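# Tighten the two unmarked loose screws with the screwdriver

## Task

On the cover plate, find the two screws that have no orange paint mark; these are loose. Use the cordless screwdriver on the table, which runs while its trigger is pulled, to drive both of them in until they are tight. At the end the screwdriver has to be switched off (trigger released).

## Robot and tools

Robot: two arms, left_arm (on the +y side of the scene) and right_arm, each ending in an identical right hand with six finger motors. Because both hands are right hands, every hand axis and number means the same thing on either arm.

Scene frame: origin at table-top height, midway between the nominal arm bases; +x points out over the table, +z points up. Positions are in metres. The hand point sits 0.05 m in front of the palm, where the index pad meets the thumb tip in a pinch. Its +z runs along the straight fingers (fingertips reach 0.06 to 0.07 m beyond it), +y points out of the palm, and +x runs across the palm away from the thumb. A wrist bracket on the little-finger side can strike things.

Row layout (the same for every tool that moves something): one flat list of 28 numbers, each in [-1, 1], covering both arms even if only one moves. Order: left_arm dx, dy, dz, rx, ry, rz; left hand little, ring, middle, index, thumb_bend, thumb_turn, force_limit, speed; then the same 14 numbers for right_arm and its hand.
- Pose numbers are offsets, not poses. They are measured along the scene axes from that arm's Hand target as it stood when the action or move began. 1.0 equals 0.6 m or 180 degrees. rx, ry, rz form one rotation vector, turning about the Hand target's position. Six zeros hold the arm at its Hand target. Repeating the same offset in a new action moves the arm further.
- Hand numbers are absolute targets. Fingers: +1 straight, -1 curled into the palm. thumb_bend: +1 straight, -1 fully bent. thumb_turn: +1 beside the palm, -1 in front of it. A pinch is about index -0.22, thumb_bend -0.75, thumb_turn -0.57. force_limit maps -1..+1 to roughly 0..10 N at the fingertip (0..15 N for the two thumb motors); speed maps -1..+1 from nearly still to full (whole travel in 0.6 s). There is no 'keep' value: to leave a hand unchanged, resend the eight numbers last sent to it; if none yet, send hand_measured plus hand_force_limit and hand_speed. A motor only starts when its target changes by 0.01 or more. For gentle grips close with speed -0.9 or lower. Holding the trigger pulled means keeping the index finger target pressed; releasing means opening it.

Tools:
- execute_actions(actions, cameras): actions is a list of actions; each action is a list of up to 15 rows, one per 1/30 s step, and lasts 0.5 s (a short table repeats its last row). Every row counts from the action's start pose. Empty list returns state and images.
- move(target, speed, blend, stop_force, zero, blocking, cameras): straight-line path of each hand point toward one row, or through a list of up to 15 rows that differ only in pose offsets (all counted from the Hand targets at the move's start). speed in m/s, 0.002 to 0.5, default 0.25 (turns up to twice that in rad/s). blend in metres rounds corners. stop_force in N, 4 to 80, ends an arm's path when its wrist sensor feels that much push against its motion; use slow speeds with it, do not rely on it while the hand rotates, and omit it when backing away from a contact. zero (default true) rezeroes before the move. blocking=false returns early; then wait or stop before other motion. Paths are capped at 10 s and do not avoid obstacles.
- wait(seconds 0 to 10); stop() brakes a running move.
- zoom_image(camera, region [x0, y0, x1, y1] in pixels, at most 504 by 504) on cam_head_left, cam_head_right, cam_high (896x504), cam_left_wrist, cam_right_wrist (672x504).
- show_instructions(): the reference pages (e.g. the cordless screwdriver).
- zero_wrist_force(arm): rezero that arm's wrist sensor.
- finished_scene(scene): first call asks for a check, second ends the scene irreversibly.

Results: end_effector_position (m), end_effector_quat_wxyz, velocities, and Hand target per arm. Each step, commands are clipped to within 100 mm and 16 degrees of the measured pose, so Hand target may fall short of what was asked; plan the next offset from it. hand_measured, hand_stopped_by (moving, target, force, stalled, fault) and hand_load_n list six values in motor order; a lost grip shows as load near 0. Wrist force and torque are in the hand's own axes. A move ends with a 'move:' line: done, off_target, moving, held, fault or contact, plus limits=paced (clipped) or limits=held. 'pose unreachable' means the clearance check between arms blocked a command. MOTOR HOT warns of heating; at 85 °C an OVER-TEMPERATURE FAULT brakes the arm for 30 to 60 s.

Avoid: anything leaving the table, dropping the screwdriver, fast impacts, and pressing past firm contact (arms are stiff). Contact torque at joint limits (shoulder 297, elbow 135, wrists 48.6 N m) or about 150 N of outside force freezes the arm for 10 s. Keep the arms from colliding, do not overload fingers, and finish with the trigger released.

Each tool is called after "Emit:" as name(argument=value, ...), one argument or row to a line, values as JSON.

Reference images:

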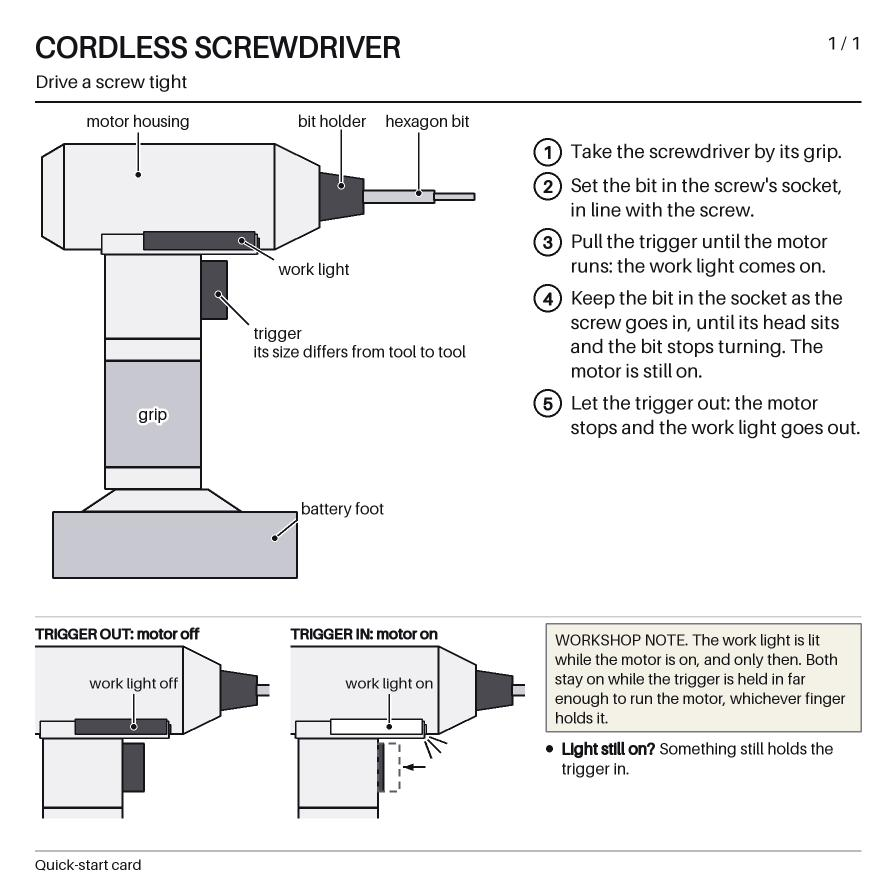

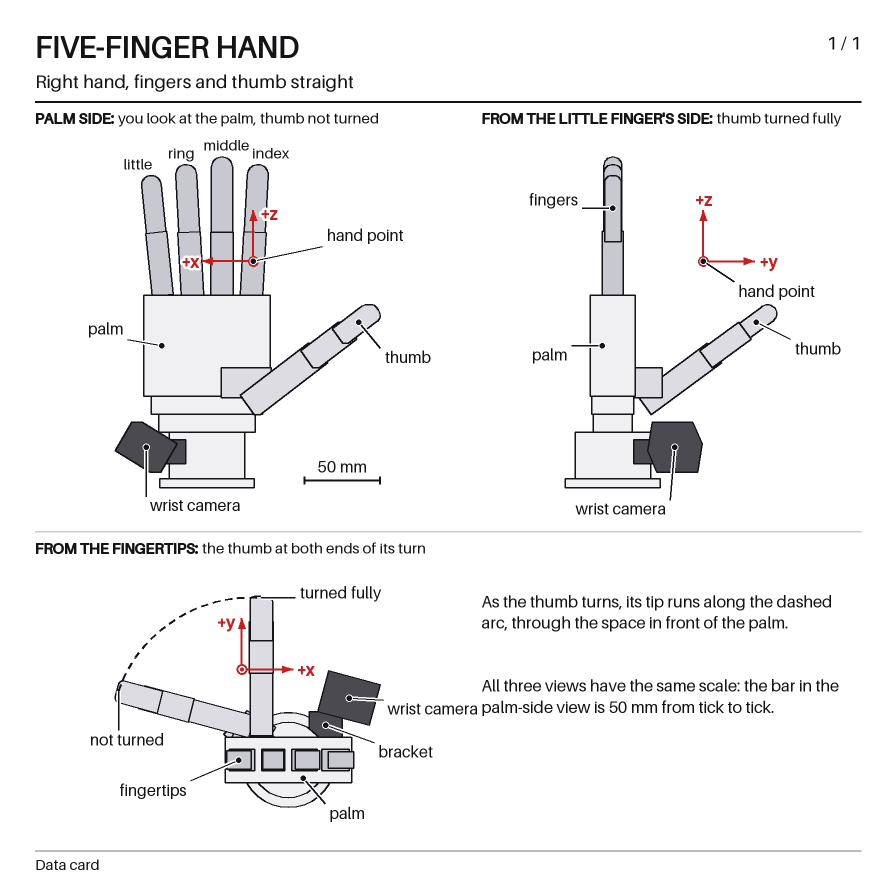

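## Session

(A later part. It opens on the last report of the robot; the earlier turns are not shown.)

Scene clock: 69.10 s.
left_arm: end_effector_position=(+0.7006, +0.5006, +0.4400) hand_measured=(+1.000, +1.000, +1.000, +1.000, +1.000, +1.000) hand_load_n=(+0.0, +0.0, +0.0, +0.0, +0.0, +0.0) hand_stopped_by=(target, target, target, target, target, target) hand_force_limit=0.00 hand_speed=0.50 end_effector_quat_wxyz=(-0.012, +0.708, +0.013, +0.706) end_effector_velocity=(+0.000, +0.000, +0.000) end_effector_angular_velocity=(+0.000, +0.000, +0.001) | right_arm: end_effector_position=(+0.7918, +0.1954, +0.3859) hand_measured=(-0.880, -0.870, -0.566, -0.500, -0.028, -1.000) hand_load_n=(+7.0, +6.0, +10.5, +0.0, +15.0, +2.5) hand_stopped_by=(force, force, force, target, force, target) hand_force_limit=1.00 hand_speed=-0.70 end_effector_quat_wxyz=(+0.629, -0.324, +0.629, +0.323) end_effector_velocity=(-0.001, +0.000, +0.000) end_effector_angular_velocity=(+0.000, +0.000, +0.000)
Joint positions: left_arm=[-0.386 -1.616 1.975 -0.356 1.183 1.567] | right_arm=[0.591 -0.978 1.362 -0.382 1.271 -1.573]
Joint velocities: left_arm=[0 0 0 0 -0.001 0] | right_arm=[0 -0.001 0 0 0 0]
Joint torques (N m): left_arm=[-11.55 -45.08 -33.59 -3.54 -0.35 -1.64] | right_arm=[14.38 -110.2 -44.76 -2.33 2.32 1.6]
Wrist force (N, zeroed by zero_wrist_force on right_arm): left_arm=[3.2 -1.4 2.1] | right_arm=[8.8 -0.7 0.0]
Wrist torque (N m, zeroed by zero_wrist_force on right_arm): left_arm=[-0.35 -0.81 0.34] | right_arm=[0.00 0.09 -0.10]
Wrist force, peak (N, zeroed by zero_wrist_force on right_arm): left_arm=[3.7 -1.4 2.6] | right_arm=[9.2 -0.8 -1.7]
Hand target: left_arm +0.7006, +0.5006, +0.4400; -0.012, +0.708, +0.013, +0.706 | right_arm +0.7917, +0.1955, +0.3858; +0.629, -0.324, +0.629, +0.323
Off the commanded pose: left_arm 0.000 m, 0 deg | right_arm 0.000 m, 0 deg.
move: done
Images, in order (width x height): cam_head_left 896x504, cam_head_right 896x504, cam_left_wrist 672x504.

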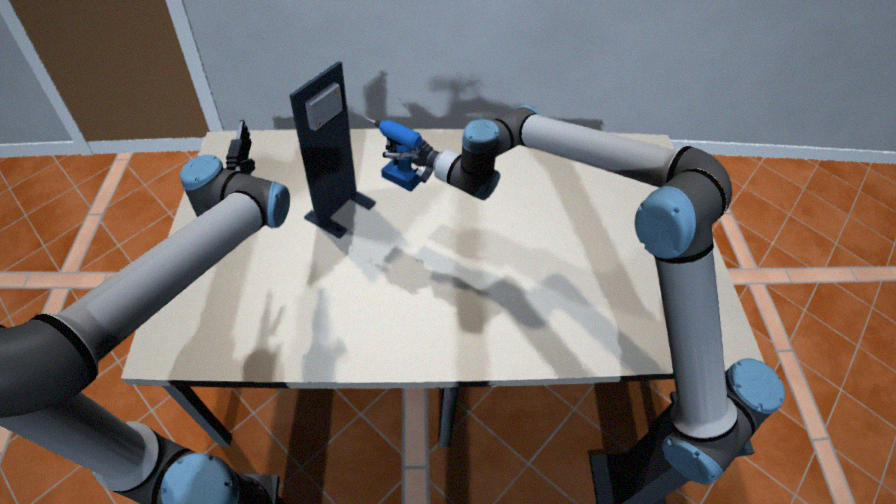

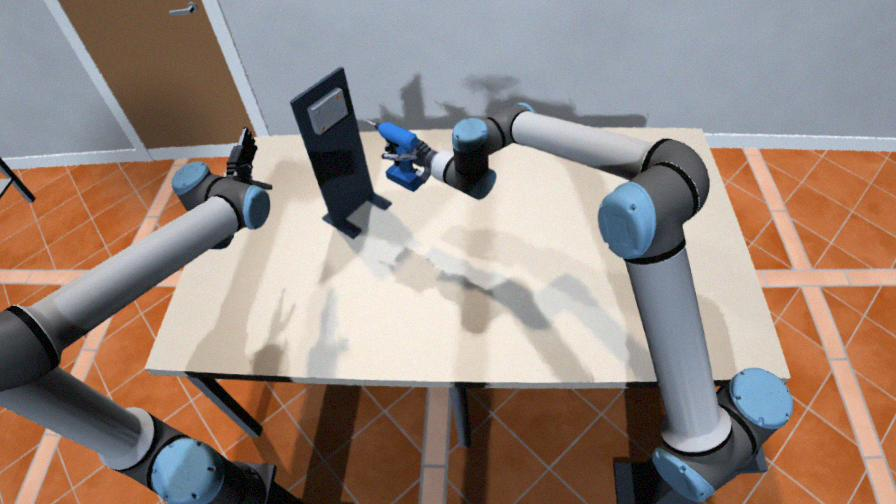

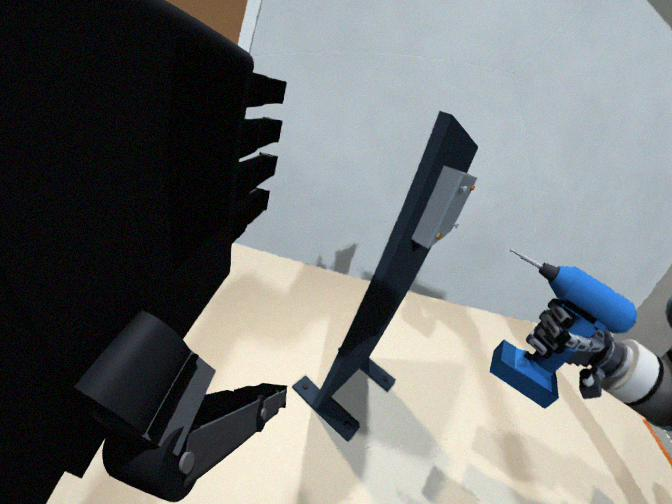

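Emit:
move(
  target=[
    [0,0,0,0,0,0,1,1,1,1,1,1,0,0.5,-0.0163,0.0117,-0.0017,0,0,0,-1,-1,-1,-0.5,-0.98,-1,1,-0.7],
    [0,0,0,0,0,0,1,1,1,1,1,1,0,0.5,0.0371,0.0862,-0.0017,0,0,0,-1,-1,-1,-0.5,-0.98,-1,1,-0.7],
  ],
  speed=0.03,
  stop_force=6,
  cameras=["cam_head_left","cam_head_right","cam_left_wrist"],
)

Emit:
zoom_image(
  camera="cam_left_wrist",
  region=[420, 170, 510, 260],
)

Emit:
zoom_image(
  camera="cam_head_left",
  region=[310, 70, 380, 140],
)

Emit:
zoom_image(
  camera="cam_head_right",
  region=[310, 70, 380, 140],
)

Scene clock: 73.17 s.
left_arm: end_effector_position=(+0.7006, +0.5006, +0.4400) hand_measured=(+1.000, +1.000, +1.000, +1.000, +1.000, +1.000) hand_load_n=(+0.0, +0.0, +0.0, +0.0, +0.0, +0.0) hand_stopped_by=(target, target, target, target, target, target) hand_force_limit=0.00 hand_speed=0.50 end_effector_quat_wxyz=(-0.012, +0.708, +0.013, +0.706) end_effector_velocity=(+0.000, +0.000, +0.000) end_effector_angular_velocity=(-0.001, -0.001, +0.001) | right_arm: end_effector_position=(+0.8139, +0.2472, +0.3849) hand_measured=(-0.880, -0.870, -0.566, -0.500, -0.028, -1.000) hand_load_n=(+7.0, +6.0, +10.5, +0.0, +15.0, +2.5) hand_stopped_by=(force, force, force, target, force, target) hand_force_limit=1.00 hand_speed=-0.70 end_effector_quat_wxyz=(+0.629, -0.324, +0.629, +0.323) end_effector_velocity=(+0.000, +0.000, +0.001) end_effector_angular_velocity=(+0.001, -0.001, +0.000)
Joint positions: left_arm=[-0.386 -1.616 1.975 -0.356 1.183 1.567] | right_arm=[0.621 -0.891 1.216 -0.325 1.301 -1.573]
Joint velocities: left_arm=[0 0 0 -0.001 -0.001 0] | right_arm=[0 -0.001 0 0 0 0]
Joint torques (N m): left_arm=[-11.91 -42.15 -34.1 -3.2 0.34 -1.75] | right_arm=[-14.25 -125.99 -44.64 -5.96 -0.52 -0.71]
Wrist force (N, zeroed by zero_wrist_force on right_arm): left_arm=[3.2 -1.4 2.3] | right_arm=[9.1 -0.5 0.3]
Wrist torque (N m, zeroed by zero_wrist_force on right_arm): left_arm=[-0.36 -0.81 0.33] | right_arm=[0.03 0.02 -0.06]
Wrist force, peak (N, zeroed by zero_wrist_force on right_arm): left_arm=[3.6 -1.7 2.7] | right_arm=[9.4 -0.6 0.3]
Hand target: left_arm +0.7006, +0.5006, +0.4400; -0.012, +0.708, +0.013, +0.706 | right_arm +0.8139, +0.2472, +0.3849; +0.629, -0.324, +0.629, +0.323
Off the commanded pose: left_arm 0.000 m, 0 deg | right_arm 0.000 m, 0 deg.
move: done
Images, in order (width x height): cam_head_left 896x504, cam_head_right 896x504, cam_left_wrist 672x504.

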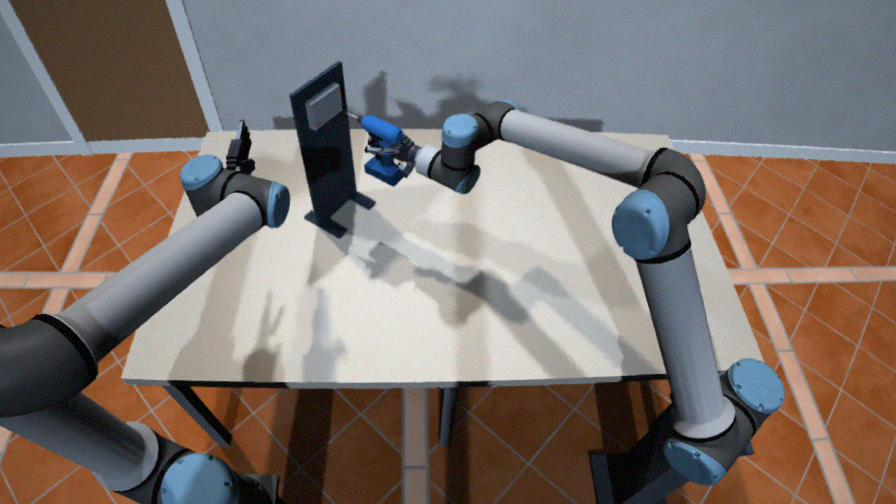

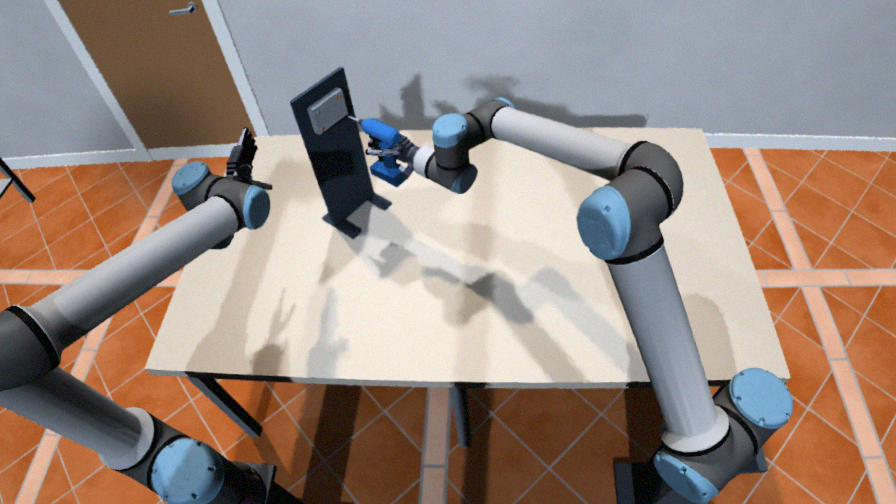

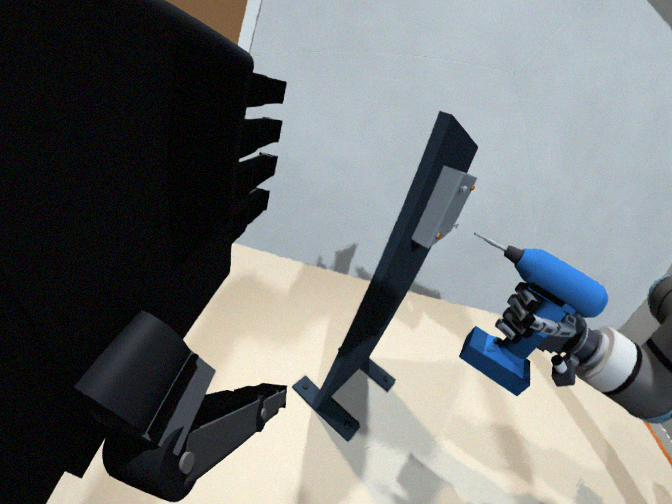

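Scaled by 5.600 from the camera's 672x504 image, which has a finer 960x720 frame.

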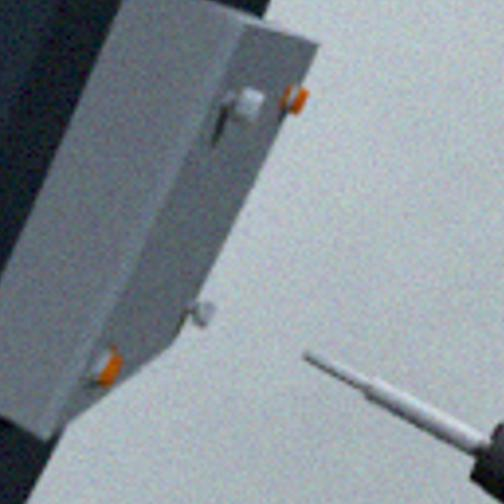

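Scaled by 7.200.

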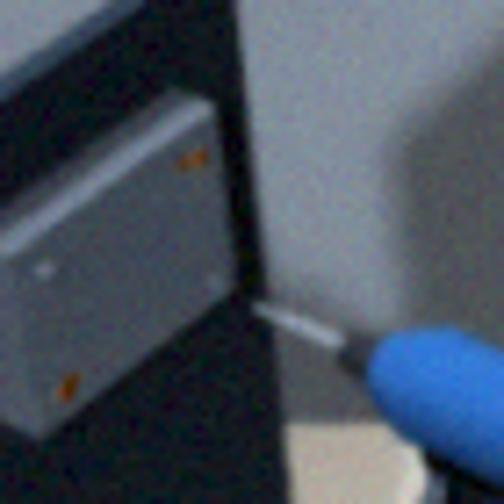

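Scaled by 7.200.

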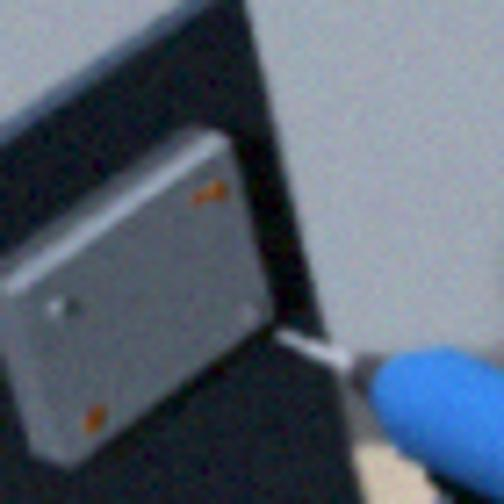

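Emit:
move(
  target=[0,0,0,0,0,0,1,1,1,1,1,1,0,0.5,0.0233,0.0243,-0.0033,0,0,0,-1,-1,-1,-0.5,-0.98,-1,1,-0.7],
  speed=0.01,
  stop_force=5,
  cameras=["cam_head_left","cam_head_right","cam_left_wrist"],
)

Emit:
zoom_image(
  camera="cam_left_wrist",
  region=[430, 190, 490, 250],
)

Emit:
zoom_image(
  camera="cam_head_left",
  region=[320, 90, 370, 140],
)

Emit:
zoom_image(
  camera="cam_head_right",
  region=[320, 90, 370, 140],
)

Scene clock: 76.83 s.
left_arm: end_effector_position=(+0.7006, +0.5006, +0.4400) hand_measured=(+1.000, +1.000, +1.000, +1.000, +1.000, +1.000) hand_load_n=(-0.5, +0.0, +0.0, +0.0, +0.0, +0.0) hand_stopped_by=(target, target, target, target, target, target) hand_force_limit=0.00 hand_speed=0.50 end_effector_quat_wxyz=(-0.012, +0.708, +0.013, +0.706) end_effector_velocity=(+0.000, +0.000, +0.000) end_effector_angular_velocity=(+0.000, -0.001, +0.000) | right_arm: end_effector_position=(+0.8279, +0.2619, +0.3829) hand_measured=(-0.880, -0.870, -0.566, -0.500, -0.028, -1.000) hand_load_n=(+7.0, +6.0, +10.5, +0.0, +15.0, +2.5) hand_stopped_by=(force, force, force, target, force, target) hand_force_limit=1.00 hand_speed=-0.70 end_effector_quat_wxyz=(+0.629, -0.324, +0.629, +0.323) end_effector_velocity=(+0.000, +0.000, +0.000) end_effector_angular_velocity=(+0.000, +0.001, +0.000)
Joint positions: left_arm=[-0.386 -1.616 1.975 -0.356 1.183 1.567] | right_arm=[0.624 -0.855 1.158 -0.302 1.304 -1.573]
Joint velocities: left_arm=[0 0 0 -0.001 0 0] | right_arm=[0 0 0 0.001 0 0]
Joint torques (N m): left_arm=[-15.84 -46.72 -32.8 -3.23 0.11 -1.54] | right_arm=[8.5 -129.05 -44.37 -6.33 0.88 -0.8]
Wrist force (N, zeroed by zero_wrist_force on right_arm): left_arm=[3.1 -1.4 2.3] | right_arm=[9.0 -0.6 0.0]
Wrist torque (N m, zeroed by zero_wrist_force on right_arm): left_arm=[-0.35 -0.79 0.32] | right_arm=[0.02 0.04 -0.08]
Wrist force, peak (N, zeroed by zero_wrist_force on right_arm): left_arm=[3.5 -1.5 2.4] | right_arm=[9.4 -0.8 -0.2]
Hand target: left_arm +0.7006, +0.5006, +0.4400; -0.012, +0.708, +0.013, +0.706 | right_arm +0.8279, +0.2618, +0.3829; +0.629, -0.324, +0.629, +0.323
Off the commanded pose: left_arm 0.000 m, 0 deg | right_arm 0.000 m, 0 deg.
move: done
Images, in order (width x height): cam_head_left 896x504, cam_head_right 896x504, cam_left_wrist 672x504.

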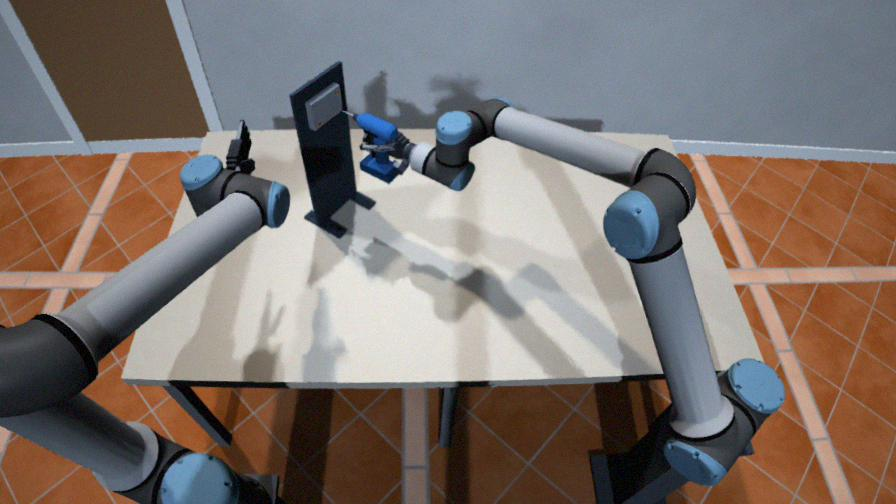

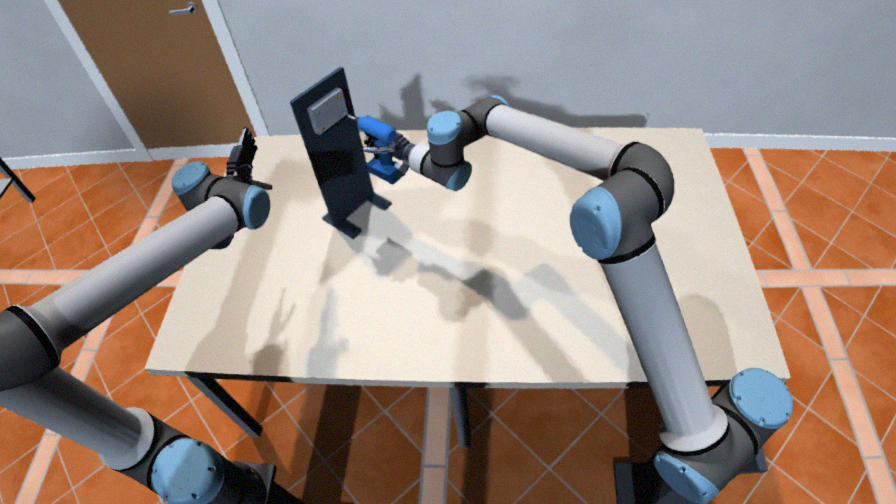

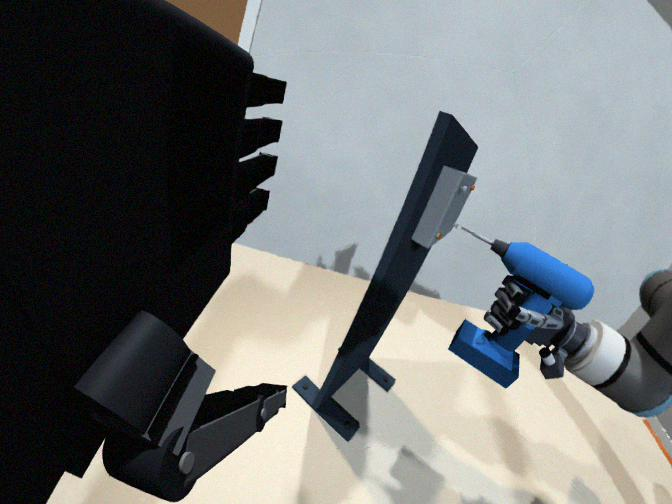

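Scaled by 8.400 from the camera's 672x504 image, which has a finer 960x720 frame.

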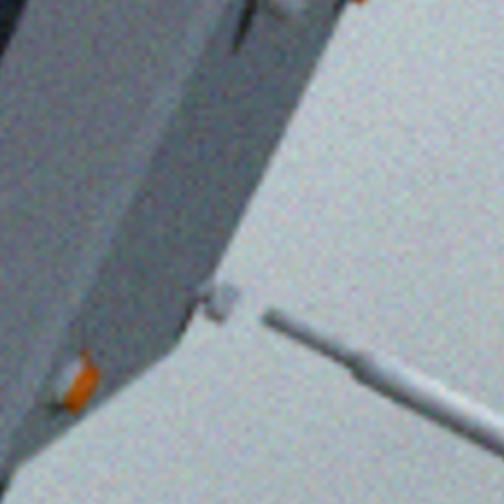

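Scaled by 10.080.

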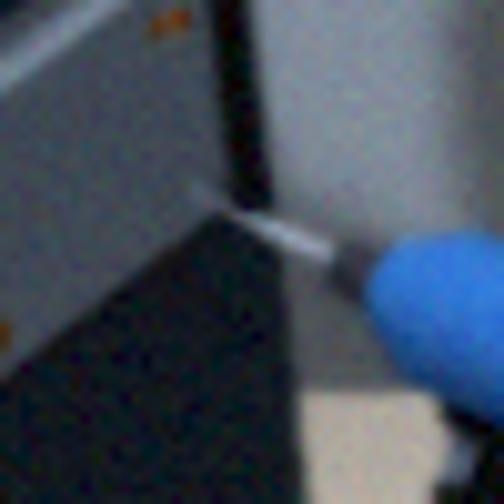

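Scaled by 10.080.

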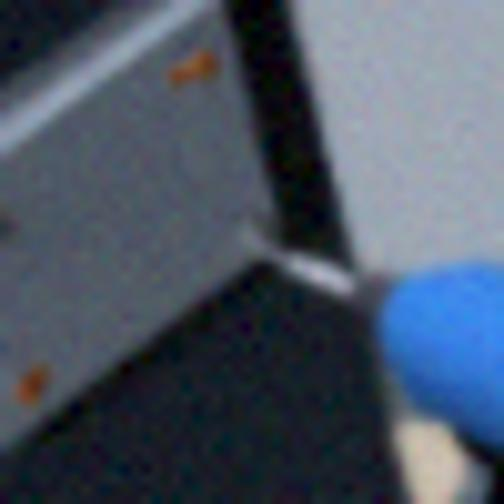

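Emit:
move(
  target=[0,0,0,0,0,0,1,1,1,1,1,1,0,0.5,0.0136,0.019,0,0,0,0,-1,-1,-1,-0.5,-0.98,-1,1,-0.7],
  speed=0.006,
  stop_force=4,
  cameras=["cam_head_right","cam_left_wrist"],
)

Emit:
zoom_image(
  camera="cam_left_wrist",
  region=[430, 190, 490, 250],
)

Scene clock: 80.33 s.
left_arm: end_effector_position=(+0.7006, +0.5006, +0.4400) hand_measured=(+1.000, +1.000, +1.000, +1.000, +1.000, +1.000) hand_load_n=(+0.0, +0.0, +0.0, +0.0, +0.0, +0.0) hand_stopped_by=(target, target, target, target, target, target) hand_force_limit=0.00 hand_speed=0.50 end_effector_quat_wxyz=(-0.012, +0.708, +0.013, +0.706) end_effector_velocity=(+0.000, -0.001, +0.000) end_effector_angular_velocity=(+0.000, -0.001, -0.001) | right_arm: end_effector_position=(+0.8356, +0.2727, +0.3829) hand_measured=(-0.880, -0.870, -0.566, -0.500, -0.028, -1.000) hand_load_n=(+7.0, +6.5, +10.5, +0.0, +15.0, +2.5) hand_stopped_by=(force, force, force, target, force, target) hand_force_limit=1.00 hand_speed=-0.70 end_effector_quat_wxyz=(+0.629, -0.324, +0.629, +0.323) end_effector_velocity=(+0.000, +0.000, +0.002) end_effector_angular_velocity=(+0.001, -0.001, +0.000)
Joint positions: left_arm=[-0.386 -1.616 1.975 -0.356 1.183 1.567] | right_arm=[0.627 -0.832 1.118 -0.285 1.307 -1.573]
Joint velocities: left_arm=[-0.001 0 0 0 0 0] | right_arm=[0 -0.001 0 0 0 0]
Joint torques (N m): left_arm=[-10.84 -43.05 -31.48 -3.11 -0.05 -2.33] | right_arm=[-7.43 -130.78 -44.12 -6.17 -0.46 -0.79]
Wrist force (N, zeroed by zero_wrist_force on right_arm): left_arm=[3.1 -1.1 2.4] | right_arm=[9.1 -0.4 0.4]
Wrist torque (N m, zeroed by zero_wrist_force on right_arm): left_arm=[-0.32 -0.80 0.33] | right_arm=[0.02 0.03 -0.07]
Wrist force, peak (N, zeroed by zero_wrist_force on right_arm): left_arm=[3.7 -1.4 2.4] | right_arm=[10.9 -1.5 -13.7]
Hand target: left_arm +0.7006, +0.5006, +0.4400; -0.012, +0.708, +0.013, +0.706 | right_arm +0.8356, +0.2726, +0.3829; +0.629, -0.324, +0.629, +0.323
Off the commanded pose: left_arm 0.000 m, 0 deg | right_arm 0.001 m, 0 deg.
move: contact (right_arm)
Images, in order (width x height): cam_head_right 896x504, cam_left_wrist 672x504.

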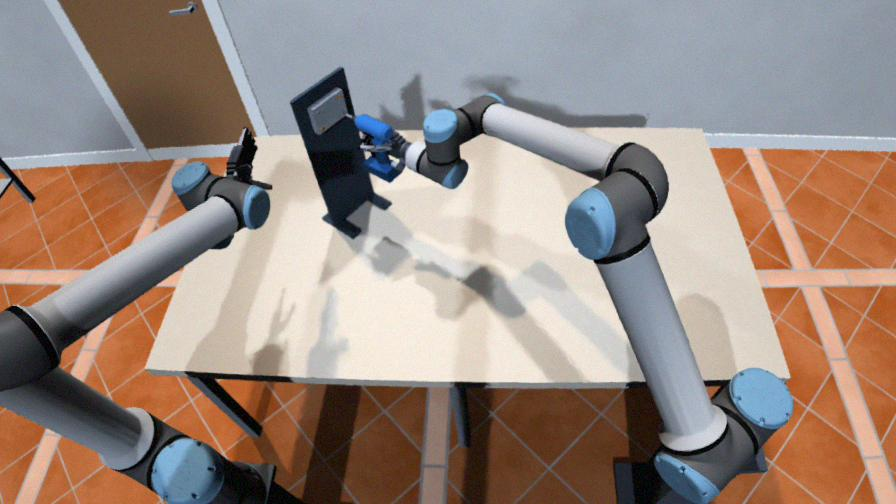

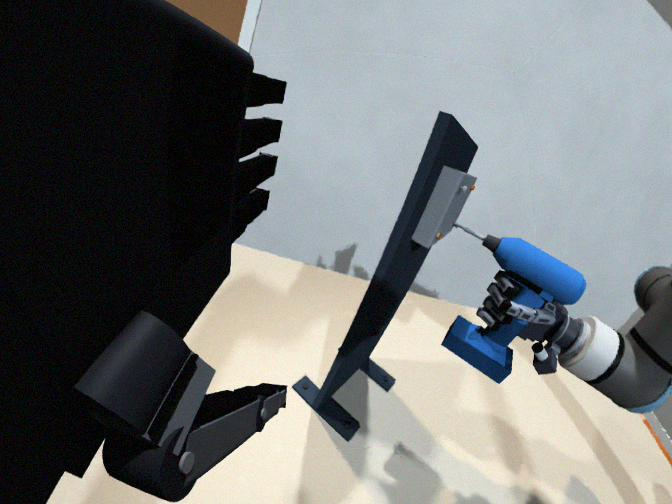

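Scaled by 8.400 from the camera's 672x504 image, which has a finer 960x720 frame.

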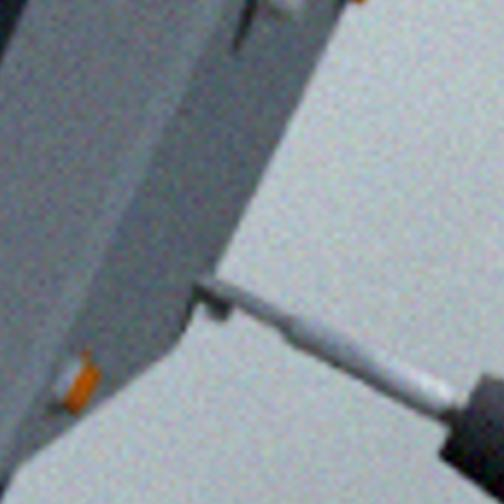

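Emit:
move(
  target=[
    [0,0,0,0,0,0,1,1,1,1,1,1,0,0.5,-0.0029,-0.0041,0,0,0,0,-1,-1,-1,-0.5,-0.98,-1,1,-0.7],
  ],
  speed=0.01,
  cameras=[],
)

Emit:
move(
  target=[
    [0,0,0,0,0,0,1,1,1,1,1,1,0,0.5,0,0,-0.0042,0,0,0,-1,-1,-1,-0.5,-0.98,-1,1,-0.7],
  ],
  speed=0.004,
  stop_force=4,
  cameras=["cam_left_wrist"],
)

Emit:
zoom_image(
  camera="cam_left_wrist",
  region=[430, 190, 490, 250],
)

Scene clock: 81.30 s.
left_arm: end_effector_position=(+0.7006, +0.5006, +0.4400) hand_measured=(+1.000, +1.000, +1.000, +1.000, +1.000, +1.000) hand_load_n=(+0.0, +0.0, +0.0, +0.0, +0.0, +0.0) hand_stopped_by=(target, target, target, target, target, target) hand_force_limit=0.00 hand_speed=0.50 end_effector_quat_wxyz=(-0.012, +0.708, +0.013, +0.706) end_effector_velocity=(+0.000, -0.001, +0.000) end_effector_angular_velocity=(+0.000, +0.000, -0.001) | right_arm: end_effector_position=(+0.8339, +0.2701, +0.3829) hand_measured=(-0.880, -0.870, -0.566, -0.500, -0.028, -1.000) hand_load_n=(+7.0, +6.0, +10.5, +0.0, +15.0, +2.5) hand_stopped_by=(force, force, force, target, force, target) hand_force_limit=1.00 hand_speed=-0.70 end_effector_quat_wxyz=(+0.629, -0.324, +0.629, +0.323) end_effector_velocity=(+0.000, +0.000, +0.001) end_effector_angular_velocity=(+0.001, -0.001, +0.000)
Joint positions: left_arm=[-0.386 -1.616 1.975 -0.356 1.183 1.567] | right_arm=[0.626 -0.837 1.128 -0.289 1.307 -1.573]
Joint velocities: left_arm=[-0.001 0 0 0 0 0] | right_arm=[0 -0.001 0 0 0 0]
Joint torques (N m): left_arm=[-13.37 -45.39 -31.58 -2.7 -0.2 -2.07] | right_arm=[-12.54 -116.83 -52.68 -5.63 -1.2 -0.61]
Wrist force (N, zeroed by zero_wrist_force on right_arm): left_arm=[3.3 -1.3 2.0] | right_arm=[8.6 -0.8 0.1]
Wrist torque (N m, zeroed by zero_wrist_force on right_arm): left_arm=[-0.32 -0.81 0.34] | right_arm=[-0.02 0.10 -0.11]
Wrist force, peak (N, zeroed by zero_wrist_force on right_arm): left_arm=[3.5 -1.9 2.5] | right_arm=[9.3 -0.7 -0.2]
Hand target: left_arm +0.7006, +0.5006, +0.4400; -0.012, +0.708, +0.013, +0.706 | right_arm +0.8339, +0.2702, +0.3829; +0.629, -0.324, +0.629, +0.323
Off the commanded pose: left_arm 0.000 m, 0 deg | right_arm 0.000 m, 0 deg.
move: done
No camera images: "cameras" was empty.

Scene clock: 82.53 s.
left_arm: end_effector_position=(+0.7006, +0.5006, +0.4400) hand_measured=(+1.000, +1.000, +1.000, +1.000, +1.000, +1.000) hand_load_n=(+0.0, +0.0, +0.0, +0.0, +0.0, +0.0) hand_stopped_by=(target, target, target, target, target, target) hand_force_limit=0.00 hand_speed=0.50 end_effector_quat_wxyz=(-0.012, +0.708, +0.013, +0.706) end_effector_velocity=(+0.000, +0.001, +0.000) end_effector_angular_velocity=(+0.001, -0.001, +0.002) | right_arm: end_effector_position=(+0.8339, +0.2702, +0.3804) hand_measured=(-0.880, -0.870, -0.566, -0.500, -0.028, -1.000) hand_load_n=(+7.0, +6.0, +10.5, +0.0, +15.0, +2.5) hand_stopped_by=(force, force, force, target, force, target) hand_force_limit=1.00 hand_speed=-0.70 end_effector_quat_wxyz=(+0.629, -0.324, +0.629, +0.323) end_effector_velocity=(+0.000, +0.000, +0.000) end_effector_angular_velocity=(-0.001, +0.000, +0.000)
Joint positions: left_arm=[-0.386 -1.616 1.975 -0.356 1.183 1.567] | right_arm=[0.626 -0.836 1.13 -0.293 1.307 -1.573]
Joint velocities: left_arm=[0 0 0 -0.001 -0.001 0.002] | right_arm=[0 0 0 0.001 0 0]
Joint torques (N m): left_arm=[-13.05 -46.68 -31.28 -2.99 -0.47 -1.73] | right_arm=[-4.57 -116.8 -49.78 -3.26 0.59 -0.61]
Wrist force (N, zeroed by zero_wrist_force on right_arm): left_arm=[3.3 -1.1 2.3] | right_arm=[8.9 -0.8 0.2]
Wrist torque (N m, zeroed by zero_wrist_force on right_arm): left_arm=[-0.31 -0.82 0.34] | right_arm=[-0.04 0.05 -0.09]
Wrist force, peak (N, zeroed by zero_wrist_force on right_arm): left_arm=[3.4 -1.5 2.6] | right_arm=[9.4 -0.7 0.1]
Hand target: left_arm +0.7006, +0.5006, +0.4400; -0.012, +0.708, +0.013, +0.706 | right_arm +0.8339, +0.2702, +0.3804; +0.629, -0.324, +0.629, +0.323
Off the commanded pose: left_arm 0.000 m, 0 deg | right_arm 0.000 m, 0 deg.
move: done
Images, in order (width x height): cam_left_wrist 672x504.

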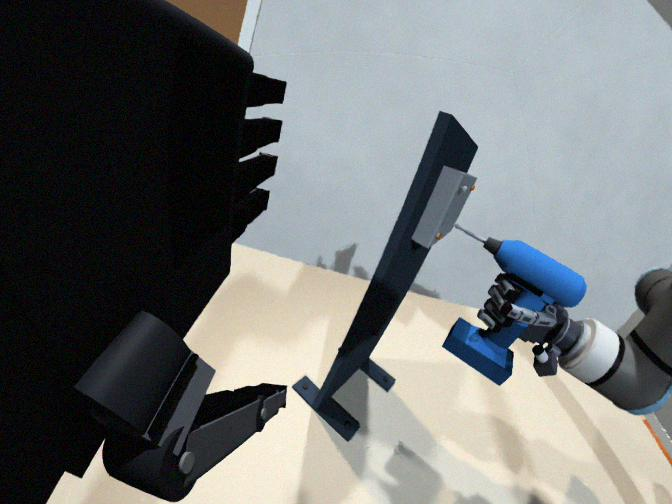

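Scaled by 8.400 from the camera's 672x504 image, which has a finer 960x720 frame.

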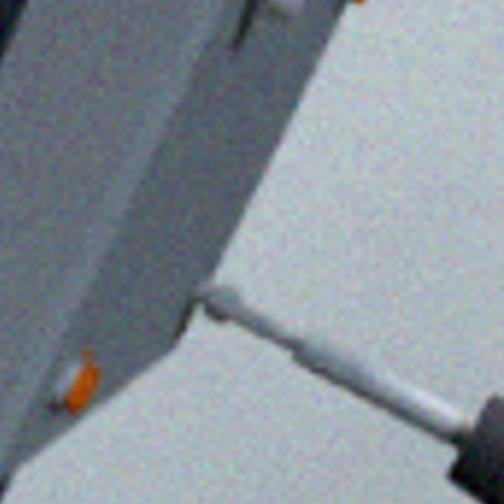

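Emit:
move(
  target=[
    [0,0,0,0,0,0,1,1,1,1,1,1,0,0.5,0.0108,-0.0078,0,0,0,0,-1,-1,-1,-0.5,-0.98,-1,1,-0.7],
  ],
  speed=0.003,
  stop_force=4,
  cameras=["cam_left_wrist"],
)

Emit:
zoom_image(
  camera="cam_left_wrist",
  region=[430, 190, 490, 250],
)

Scene clock: 84.33 s.
left_arm: end_effector_position=(+0.7006, +0.5006, +0.4400) hand_measured=(+1.000, +1.000, +1.000, +1.000, +1.000, +1.000) hand_load_n=(+0.0, +0.0, +0.0, +0.0, +0.0, +0.0) hand_stopped_by=(target, target, target, target, target, target) hand_force_limit=0.00 hand_speed=0.50 end_effector_quat_wxyz=(-0.012, +0.708, +0.013, +0.706) end_effector_velocity=(+0.000, +0.000, +0.000) end_effector_angular_velocity=(+0.001, -0.001, -0.001) | right_arm: end_effector_position=(+0.8365, +0.2683, +0.3804) hand_measured=(-0.880, -0.870, -0.566, -0.500, -0.028, -1.000) hand_load_n=(+7.0, +6.5, +10.5, -0.5, +14.5, +3.0) hand_stopped_by=(force, force, force, target, force, target) hand_force_limit=1.00 hand_speed=-0.70 end_effector_quat_wxyz=(+0.629, -0.324, +0.629, +0.323) end_effector_velocity=(+0.000, +0.000, -0.001) end_effector_angular_velocity=(+0.000, +0.001, +0.001)
Joint positions: left_arm=[-0.386 -1.616 1.975 -0.356 1.183 1.567] | right_arm=[0.623 -0.836 1.129 -0.292 1.303 -1.573]
Joint velocities: left_arm=[-0.001 -0.001 0 0 0 0.001] | right_arm=[0 0.001 0 0 0 0]
Joint torques (N m): left_arm=[-10.74 -42.53 -31.94 -3.14 -0.06 -2.25] | right_arm=[10.14 -113.64 -49.14 -3.1 3.21 0.08]
Wrist force (N, zeroed by zero_wrist_force on right_arm): left_arm=[3.0 -1.5 2.4] | right_arm=[7.6 3.8 -0.9]
Wrist torque (N m, zeroed by zero_wrist_force on right_arm): left_arm=[-0.39 -0.78 0.32] | right_arm=[-0.29 -0.06 -0.27]
Wrist force, peak (N, zeroed by zero_wrist_force on right_arm): left_arm=[3.3 -1.6 2.3] | right_arm=[9.3 -0.6 0.3]
Hand target: left_arm +0.7006, +0.5006, +0.4400; -0.012, +0.708, +0.013, +0.706 | right_arm +0.8365, +0.2683, +0.3804; +0.629, -0.324, +0.629, +0.323
Off the commanded pose: left_arm 0.000 m, 0 deg | right_arm 0.005 m, 0 deg.
move: contact (right_arm)
Images, in order (width x height): cam_left_wrist 672x504.

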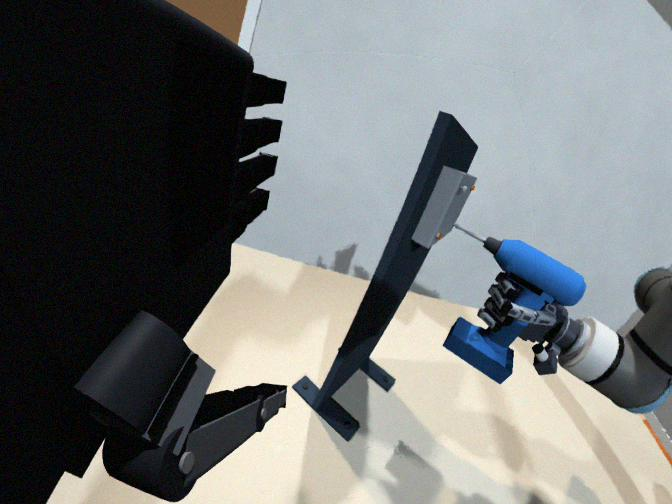

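Scaled by 8.400 from the camera's 672x504 image, which has a finer 960x720 frame.

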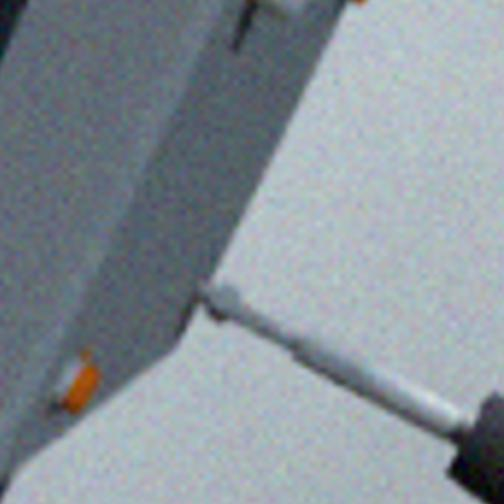

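Emit:
move(
  target=[
    [0,0,0,0,0,0,1,1,1,1,1,1,0,0.5,-0.0027,0.002,0,0,0,0,-1,-1,-1,-0.5,-0.98,-1,1,-0.7],
    [0,0,0,0,0,0,1,1,1,1,1,1,0,0.5,-0.0124,-0.0115,0,0,0,0,-1,-1,-1,-0.5,-0.98,-1,1,-0.7],
    [0,0,0,0,0,0,1,1,1,1,1,1,0,0.5,-0.004,-0.0175,-0.0022,0,0,0,-1,-1,-1,-0.5,-0.98,-1,1,-0.7],
  ],
  speed=0.01,
  cameras=[],
)

Emit:
move(
  target=[
    [0,0,0,0,0,0,1,1,1,1,1,1,0,0.5,0.0116,0.0163,0,0,0,0,-1,-1,-1,-0.5,-0.98,-1,1,-0.7],
  ],
  speed=0.004,
  stop_force=5,
  cameras=["cam_left_wrist"],
)

Emit:
zoom_image(
  camera="cam_left_wrist",
  region=[430, 190, 490, 250],
)

Scene clock: 86.67 s.
left_arm: end_effector_position=(+0.7006, +0.5006, +0.4400) hand_measured=(+1.000, +1.000, +1.000, +1.000, +1.000, +1.000) hand_load_n=(+0.0, +0.0, +0.0, +0.0, +0.0, +0.0) hand_stopped_by=(target, target, target, target, target, target) hand_force_limit=0.00 hand_speed=0.50 end_effector_quat_wxyz=(-0.012, +0.708, +0.013, +0.706) end_effector_velocity=(+0.000, -0.001, +0.000) end_effector_angular_velocity=(-0.001, +0.000, -0.001) | right_arm: end_effector_position=(+0.8341, +0.2578, +0.3791) hand_measured=(-0.880, -0.870, -0.566, -0.500, -0.028, -1.000) hand_load_n=(+7.5, +7.0, +11.0, +0.0, +15.0, +3.0) hand_stopped_by=(force, force, force, target, force, target) hand_force_limit=1.00 hand_speed=-0.70 end_effector_quat_wxyz=(+0.629, -0.324, +0.629, +0.323) end_effector_velocity=(+0.000, +0.000, +0.000) end_effector_angular_velocity=(+0.000, +0.000, +0.000)
Joint positions: left_arm=[-0.386 -1.616 1.975 -0.356 1.183 1.567] | right_arm=[0.616 -0.851 1.159 -0.307 1.296 -1.573]
Joint velocities: left_arm=[-0.001 0 0 0 0 -0.001] | right_arm=[0 0 0 0 0 0]
Joint torques (N m): left_arm=[-11.22 -43.09 -32.9 -2.89 -0.13 -1.8] | right_arm=[0.43 -112.11 -54.44 -6.43 -0.31 0.21]
Wrist force (N, zeroed by zero_wrist_force on right_arm): left_arm=[3.3 -1.4 2.2] | right_arm=[8.8 -0.8 0.2]
Wrist torque (N m, zeroed by zero_wrist_force on right_arm): left_arm=[-0.35 -0.82 0.33] | right_arm=[-0.03 0.06 -0.09]
Wrist force, peak (N, zeroed by zero_wrist_force on right_arm): left_arm=[3.6 -1.6 2.1] | right_arm=[9.3 -1.1 -0.1]
Hand target: left_arm +0.7006, +0.5006, +0.4400; -0.012, +0.708, +0.013, +0.706 | right_arm +0.8340, +0.2578, +0.3791; +0.629, -0.324, +0.629, +0.323
Off the commanded pose: left_arm 0.000 m, 0 deg | right_arm 0.000 m, 0 deg.
move: done
No camera images: "cameras" was empty.

Scene clock: 89.03 s.
left_arm: end_effector_position=(+0.7006, +0.5006, +0.4400) hand_measured=(+1.000, +1.000, +1.000, +1.000, +1.000, +1.000) hand_load_n=(+0.0, +0.0, +0.0, +0.0, +0.0, +0.0) hand_stopped_by=(target, target, target, target, target, target) hand_force_limit=0.00 hand_speed=0.50 end_effector_quat_wxyz=(-0.012, +0.708, +0.013, +0.706) end_effector_velocity=(+0.000, +0.000, +0.000) end_effector_angular_velocity=(-0.001, +0.000, -0.001) | right_arm: end_effector_position=(+0.8372, +0.2623, +0.3791) hand_measured=(-0.880, -0.870, -0.566, -0.500, -0.028, -1.000) hand_load_n=(+7.5, +6.5, +11.0, +0.0, +15.0, +2.5) hand_stopped_by=(force, force, force, target, force, target) hand_force_limit=1.00 hand_speed=-0.70 end_effector_quat_wxyz=(+0.629, -0.324, +0.629, +0.323) end_effector_velocity=(+0.000, +0.000, +0.000) end_effector_angular_velocity=(-0.001, +0.001, +0.000)
Joint positions: left_arm=[-0.386 -1.616 1.975 -0.356 1.183 1.567] | right_arm=[0.618 -0.842 1.143 -0.3 1.298 -1.573]
Joint velocities: left_arm=[-0.001 0 0 0 0 -0.001] | right_arm=[0 0 0 0.001 0 0]
Joint torques (N m): left_arm=[-9.05 -45.59 -32.81 -3.67 0.14 -1.85] | right_arm=[-0.39 -129.28 -44.64 -6.24 -0.13 1.19]
Wrist force (N, zeroed by zero_wrist_force on right_arm): left_arm=[2.8 -1.3 2.2] | right_arm=[8.7 -0.6 -0.2]
Wrist torque (N m, zeroed by zero_wrist_force on right_arm): left_arm=[-0.34 -0.74 0.31] | right_arm=[0.00 0.04 -0.09]
Wrist force, peak (N, zeroed by zero_wrist_force on right_arm): left_arm=[3.5 -1.3 2.7] | right_arm=[9.4 -0.7 -9.9]
Hand target: left_arm +0.7006, +0.5006, +0.4400; -0.012, +0.708, +0.013, +0.706 | right_arm +0.8372, +0.2623, +0.3791; +0.629, -0.324, +0.629, +0.323
Off the commanded pose: left_arm 0.000 m, 0 deg | right_arm 0.007 m, 0 deg.
move: contact (right_arm)
Images, in order (width x height): cam_left_wrist 672x504.

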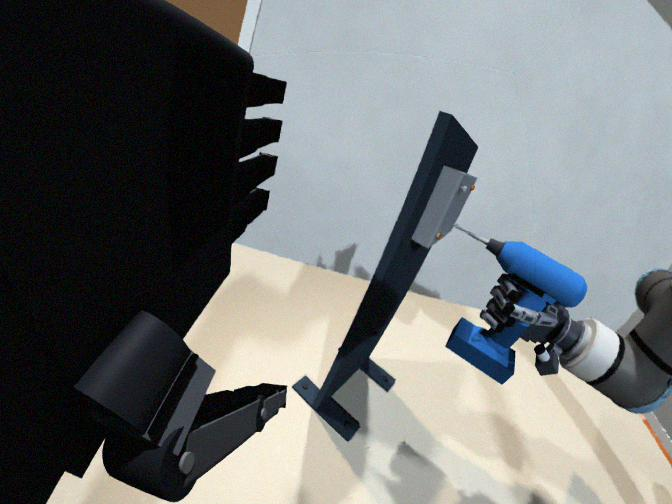

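Scaled by 8.400 from the camera's 672x504 image, which has a finer 960x720 frame.

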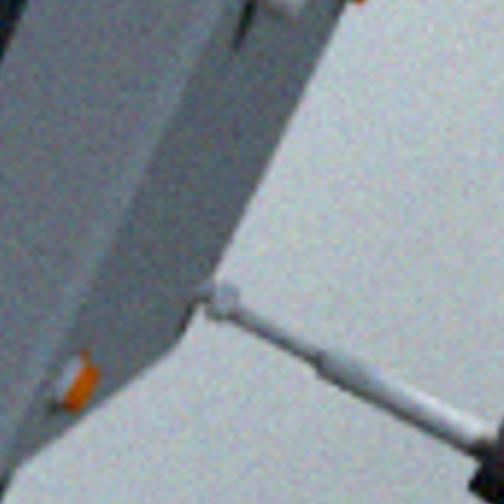

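Emit:
move(
  target=[
    [0,0,0,0,0,0,1,1,1,1,1,1,0,0.5,0,0,0,0,0,0,-1,-1,-1,-1,-0.98,-1,1,-0.7],
  ],
  speed=0.01,
  cameras=[],
)

Emit:
move(
  target=[
    [0,0,0,0,0,0,1,1,1,1,1,1,0,0.5,0.0039,0.0054,0,0,0,0,-1,-1,-1,-1,-0.98,-1,1,-0.7],
  ],
  speed=0.003,
  stop_force=6,
  cameras=["cam_left_wrist"],
)

Emit:
zoom_image(
  camera="cam_left_wrist",
  region=[430, 190, 490, 250],
)

Scene clock: 90.13 s.
left_arm: end_effector_position=(+0.7006, +0.5006, +0.4400) hand_measured=(+1.000, +1.000, +1.000, +1.000, +1.000, +1.000) hand_load_n=(+0.0, +0.0, +0.0, +0.0, +0.0, -0.5) hand_stopped_by=(target, target, target, target, target, target) hand_force_limit=0.00 hand_speed=0.50 end_effector_quat_wxyz=(-0.012, +0.708, +0.013, +0.706) end_effector_velocity=(+0.000, +0.000, +0.000) end_effector_angular_velocity=(-0.001, +0.000, +0.000) | right_arm: end_effector_position=(+0.8372, +0.2623, +0.3791) hand_measured=(-0.880, -0.870, -0.566, -0.796, -0.028, -1.000) hand_load_n=(+8.0, +7.0, +11.0, +10.5, +15.0, +2.5) hand_stopped_by=(force, force, force, force, force, target) hand_force_limit=1.00 hand_speed=-0.70 end_effector_quat_wxyz=(+0.629, -0.324, +0.629, +0.323) end_effector_velocity=(+0.000, +0.000, +0.000) end_effector_angular_velocity=(+0.001, -0.001, +0.000)
Joint positions: left_arm=[-0.386 -1.616 1.975 -0.356 1.183 1.567] | right_arm=[0.618 -0.842 1.143 -0.3 1.298 -1.573]
Joint velocities: left_arm=[0 0 0 0 0 -0.001] | right_arm=[0 0 0 -0.001 0 0]
Joint torques (N m): left_arm=[-12.39 -41.23 -34.12 -2.56 -0.03 -2.27] | right_arm=[-13.17 -126.52 -47.02 -5.35 -0.11 1.33]
Wrist force (N, zeroed by zero_wrist_force on right_arm): left_arm=[3.4 -1.0 1.8] | right_arm=[8.1 -0.8 -4.5]
Wrist torque (N m, zeroed by zero_wrist_force on right_arm): left_arm=[-0.28 -0.81 0.35] | right_arm=[0.16 -0.12 -0.10]
Wrist force, peak (N, zeroed by zero_wrist_force on right_arm): left_arm=[3.6 -1.3 2.3] | right_arm=[8.5 -0.9 -5.0]
Hand target: left_arm +0.7006, +0.5006, +0.4400; -0.012, +0.708, +0.013, +0.706 | right_arm +0.8372, +0.2623, +0.3791; +0.629, -0.324, +0.629, +0.323
Off the commanded pose: left_arm 0.000 m, 0 deg | right_arm 0.000 m, 0 deg.
move: done
No camera images: "cameras" was empty.

Scene clock: 91.03 s.
left_arm: end_effector_position=(+0.7006, +0.5006, +0.4400) hand_measured=(+1.000, +1.000, +1.000, +1.000, +1.000, +1.000) hand_load_n=(+0.0, +0.0, +0.0, +0.0, +0.0, +0.0) hand_stopped_by=(target, target, target, target, target, target) hand_force_limit=0.00 hand_speed=0.50 end_effector_quat_wxyz=(-0.012, +0.708, +0.013, +0.706) end_effector_velocity=(+0.000, +0.000, +0.000) end_effector_angular_velocity=(+0.000, +0.000, +0.000) | right_arm: end_effector_position=(+0.8374, +0.2625, +0.3792) hand_measured=(-0.880, -0.870, -0.566, -0.796, -0.028, -1.000) hand_load_n=(+7.0, +6.0, +10.5, +9.5, +15.5, +2.0) hand_stopped_by=(force, force, force, force, force, target) hand_force_limit=1.00 hand_speed=-0.70 end_effector_quat_wxyz=(+0.629, -0.324, +0.629, +0.323) end_effector_velocity=(+0.000, +0.000, +0.001) end_effector_angular_velocity=(+0.000, -0.001, +0.000)
Joint positions: left_arm=[-0.386 -1.616 1.975 -0.356 1.183 1.567] | right_arm=[0.618 -0.842 1.142 -0.3 1.298 -1.573]
Joint velocities: left_arm=[0 0 0 0 0 0] | right_arm=[0 -0.001 0 0 0 0]
Joint torques (N m): left_arm=[-11.32 -42 -32.95 -2.42 0.1 -1.91] | right_arm=[-3.58 -127.57 -44.55 -6.49 0.08 1.13]
Wrist force (N, zeroed by zero_wrist_force on right_arm): left_arm=[3.3 -1.5 2.2] | right_arm=[7.9 -0.2 -4.9]
Wrist torque (N m, zeroed by zero_wrist_force on right_arm): left_arm=[-0.37 -0.83 0.34] | right_arm=[0.10 -0.07 -0.15]
Wrist force, peak (N, zeroed by zero_wrist_force on right_arm): left_arm=[3.4 -1.4 2.5] | right_arm=[8.4 0.0 -11.8]
Hand target: left_arm +0.7006, +0.5006, +0.4400; -0.012, +0.708, +0.013, +0.706 | right_arm +0.8374, +0.2625, +0.3792; +0.629, -0.324, +0.629, +0.323
Off the commanded pose: left_arm 0.000 m, 0 deg | right_arm 0.004 m, 0 deg.
move: contact (right_arm)
Images, in order (width x height): cam_left_wrist 672x504.

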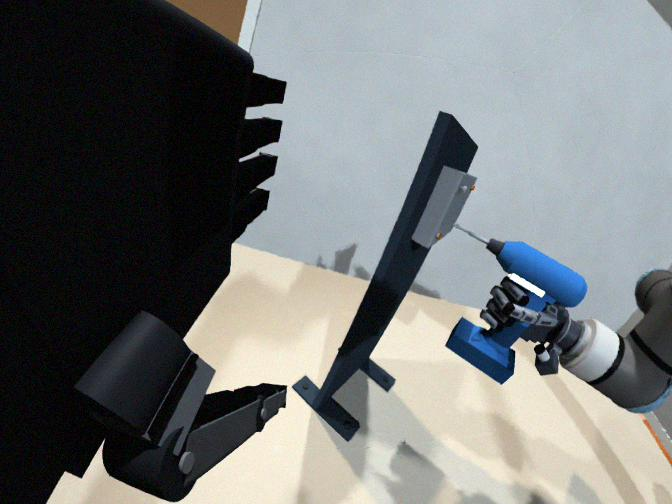

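Scaled by 8.400 from the camera's 672x504 image, which has a finer 960x720 frame.

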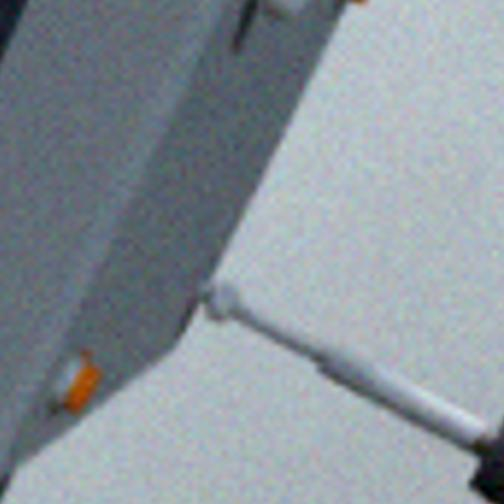

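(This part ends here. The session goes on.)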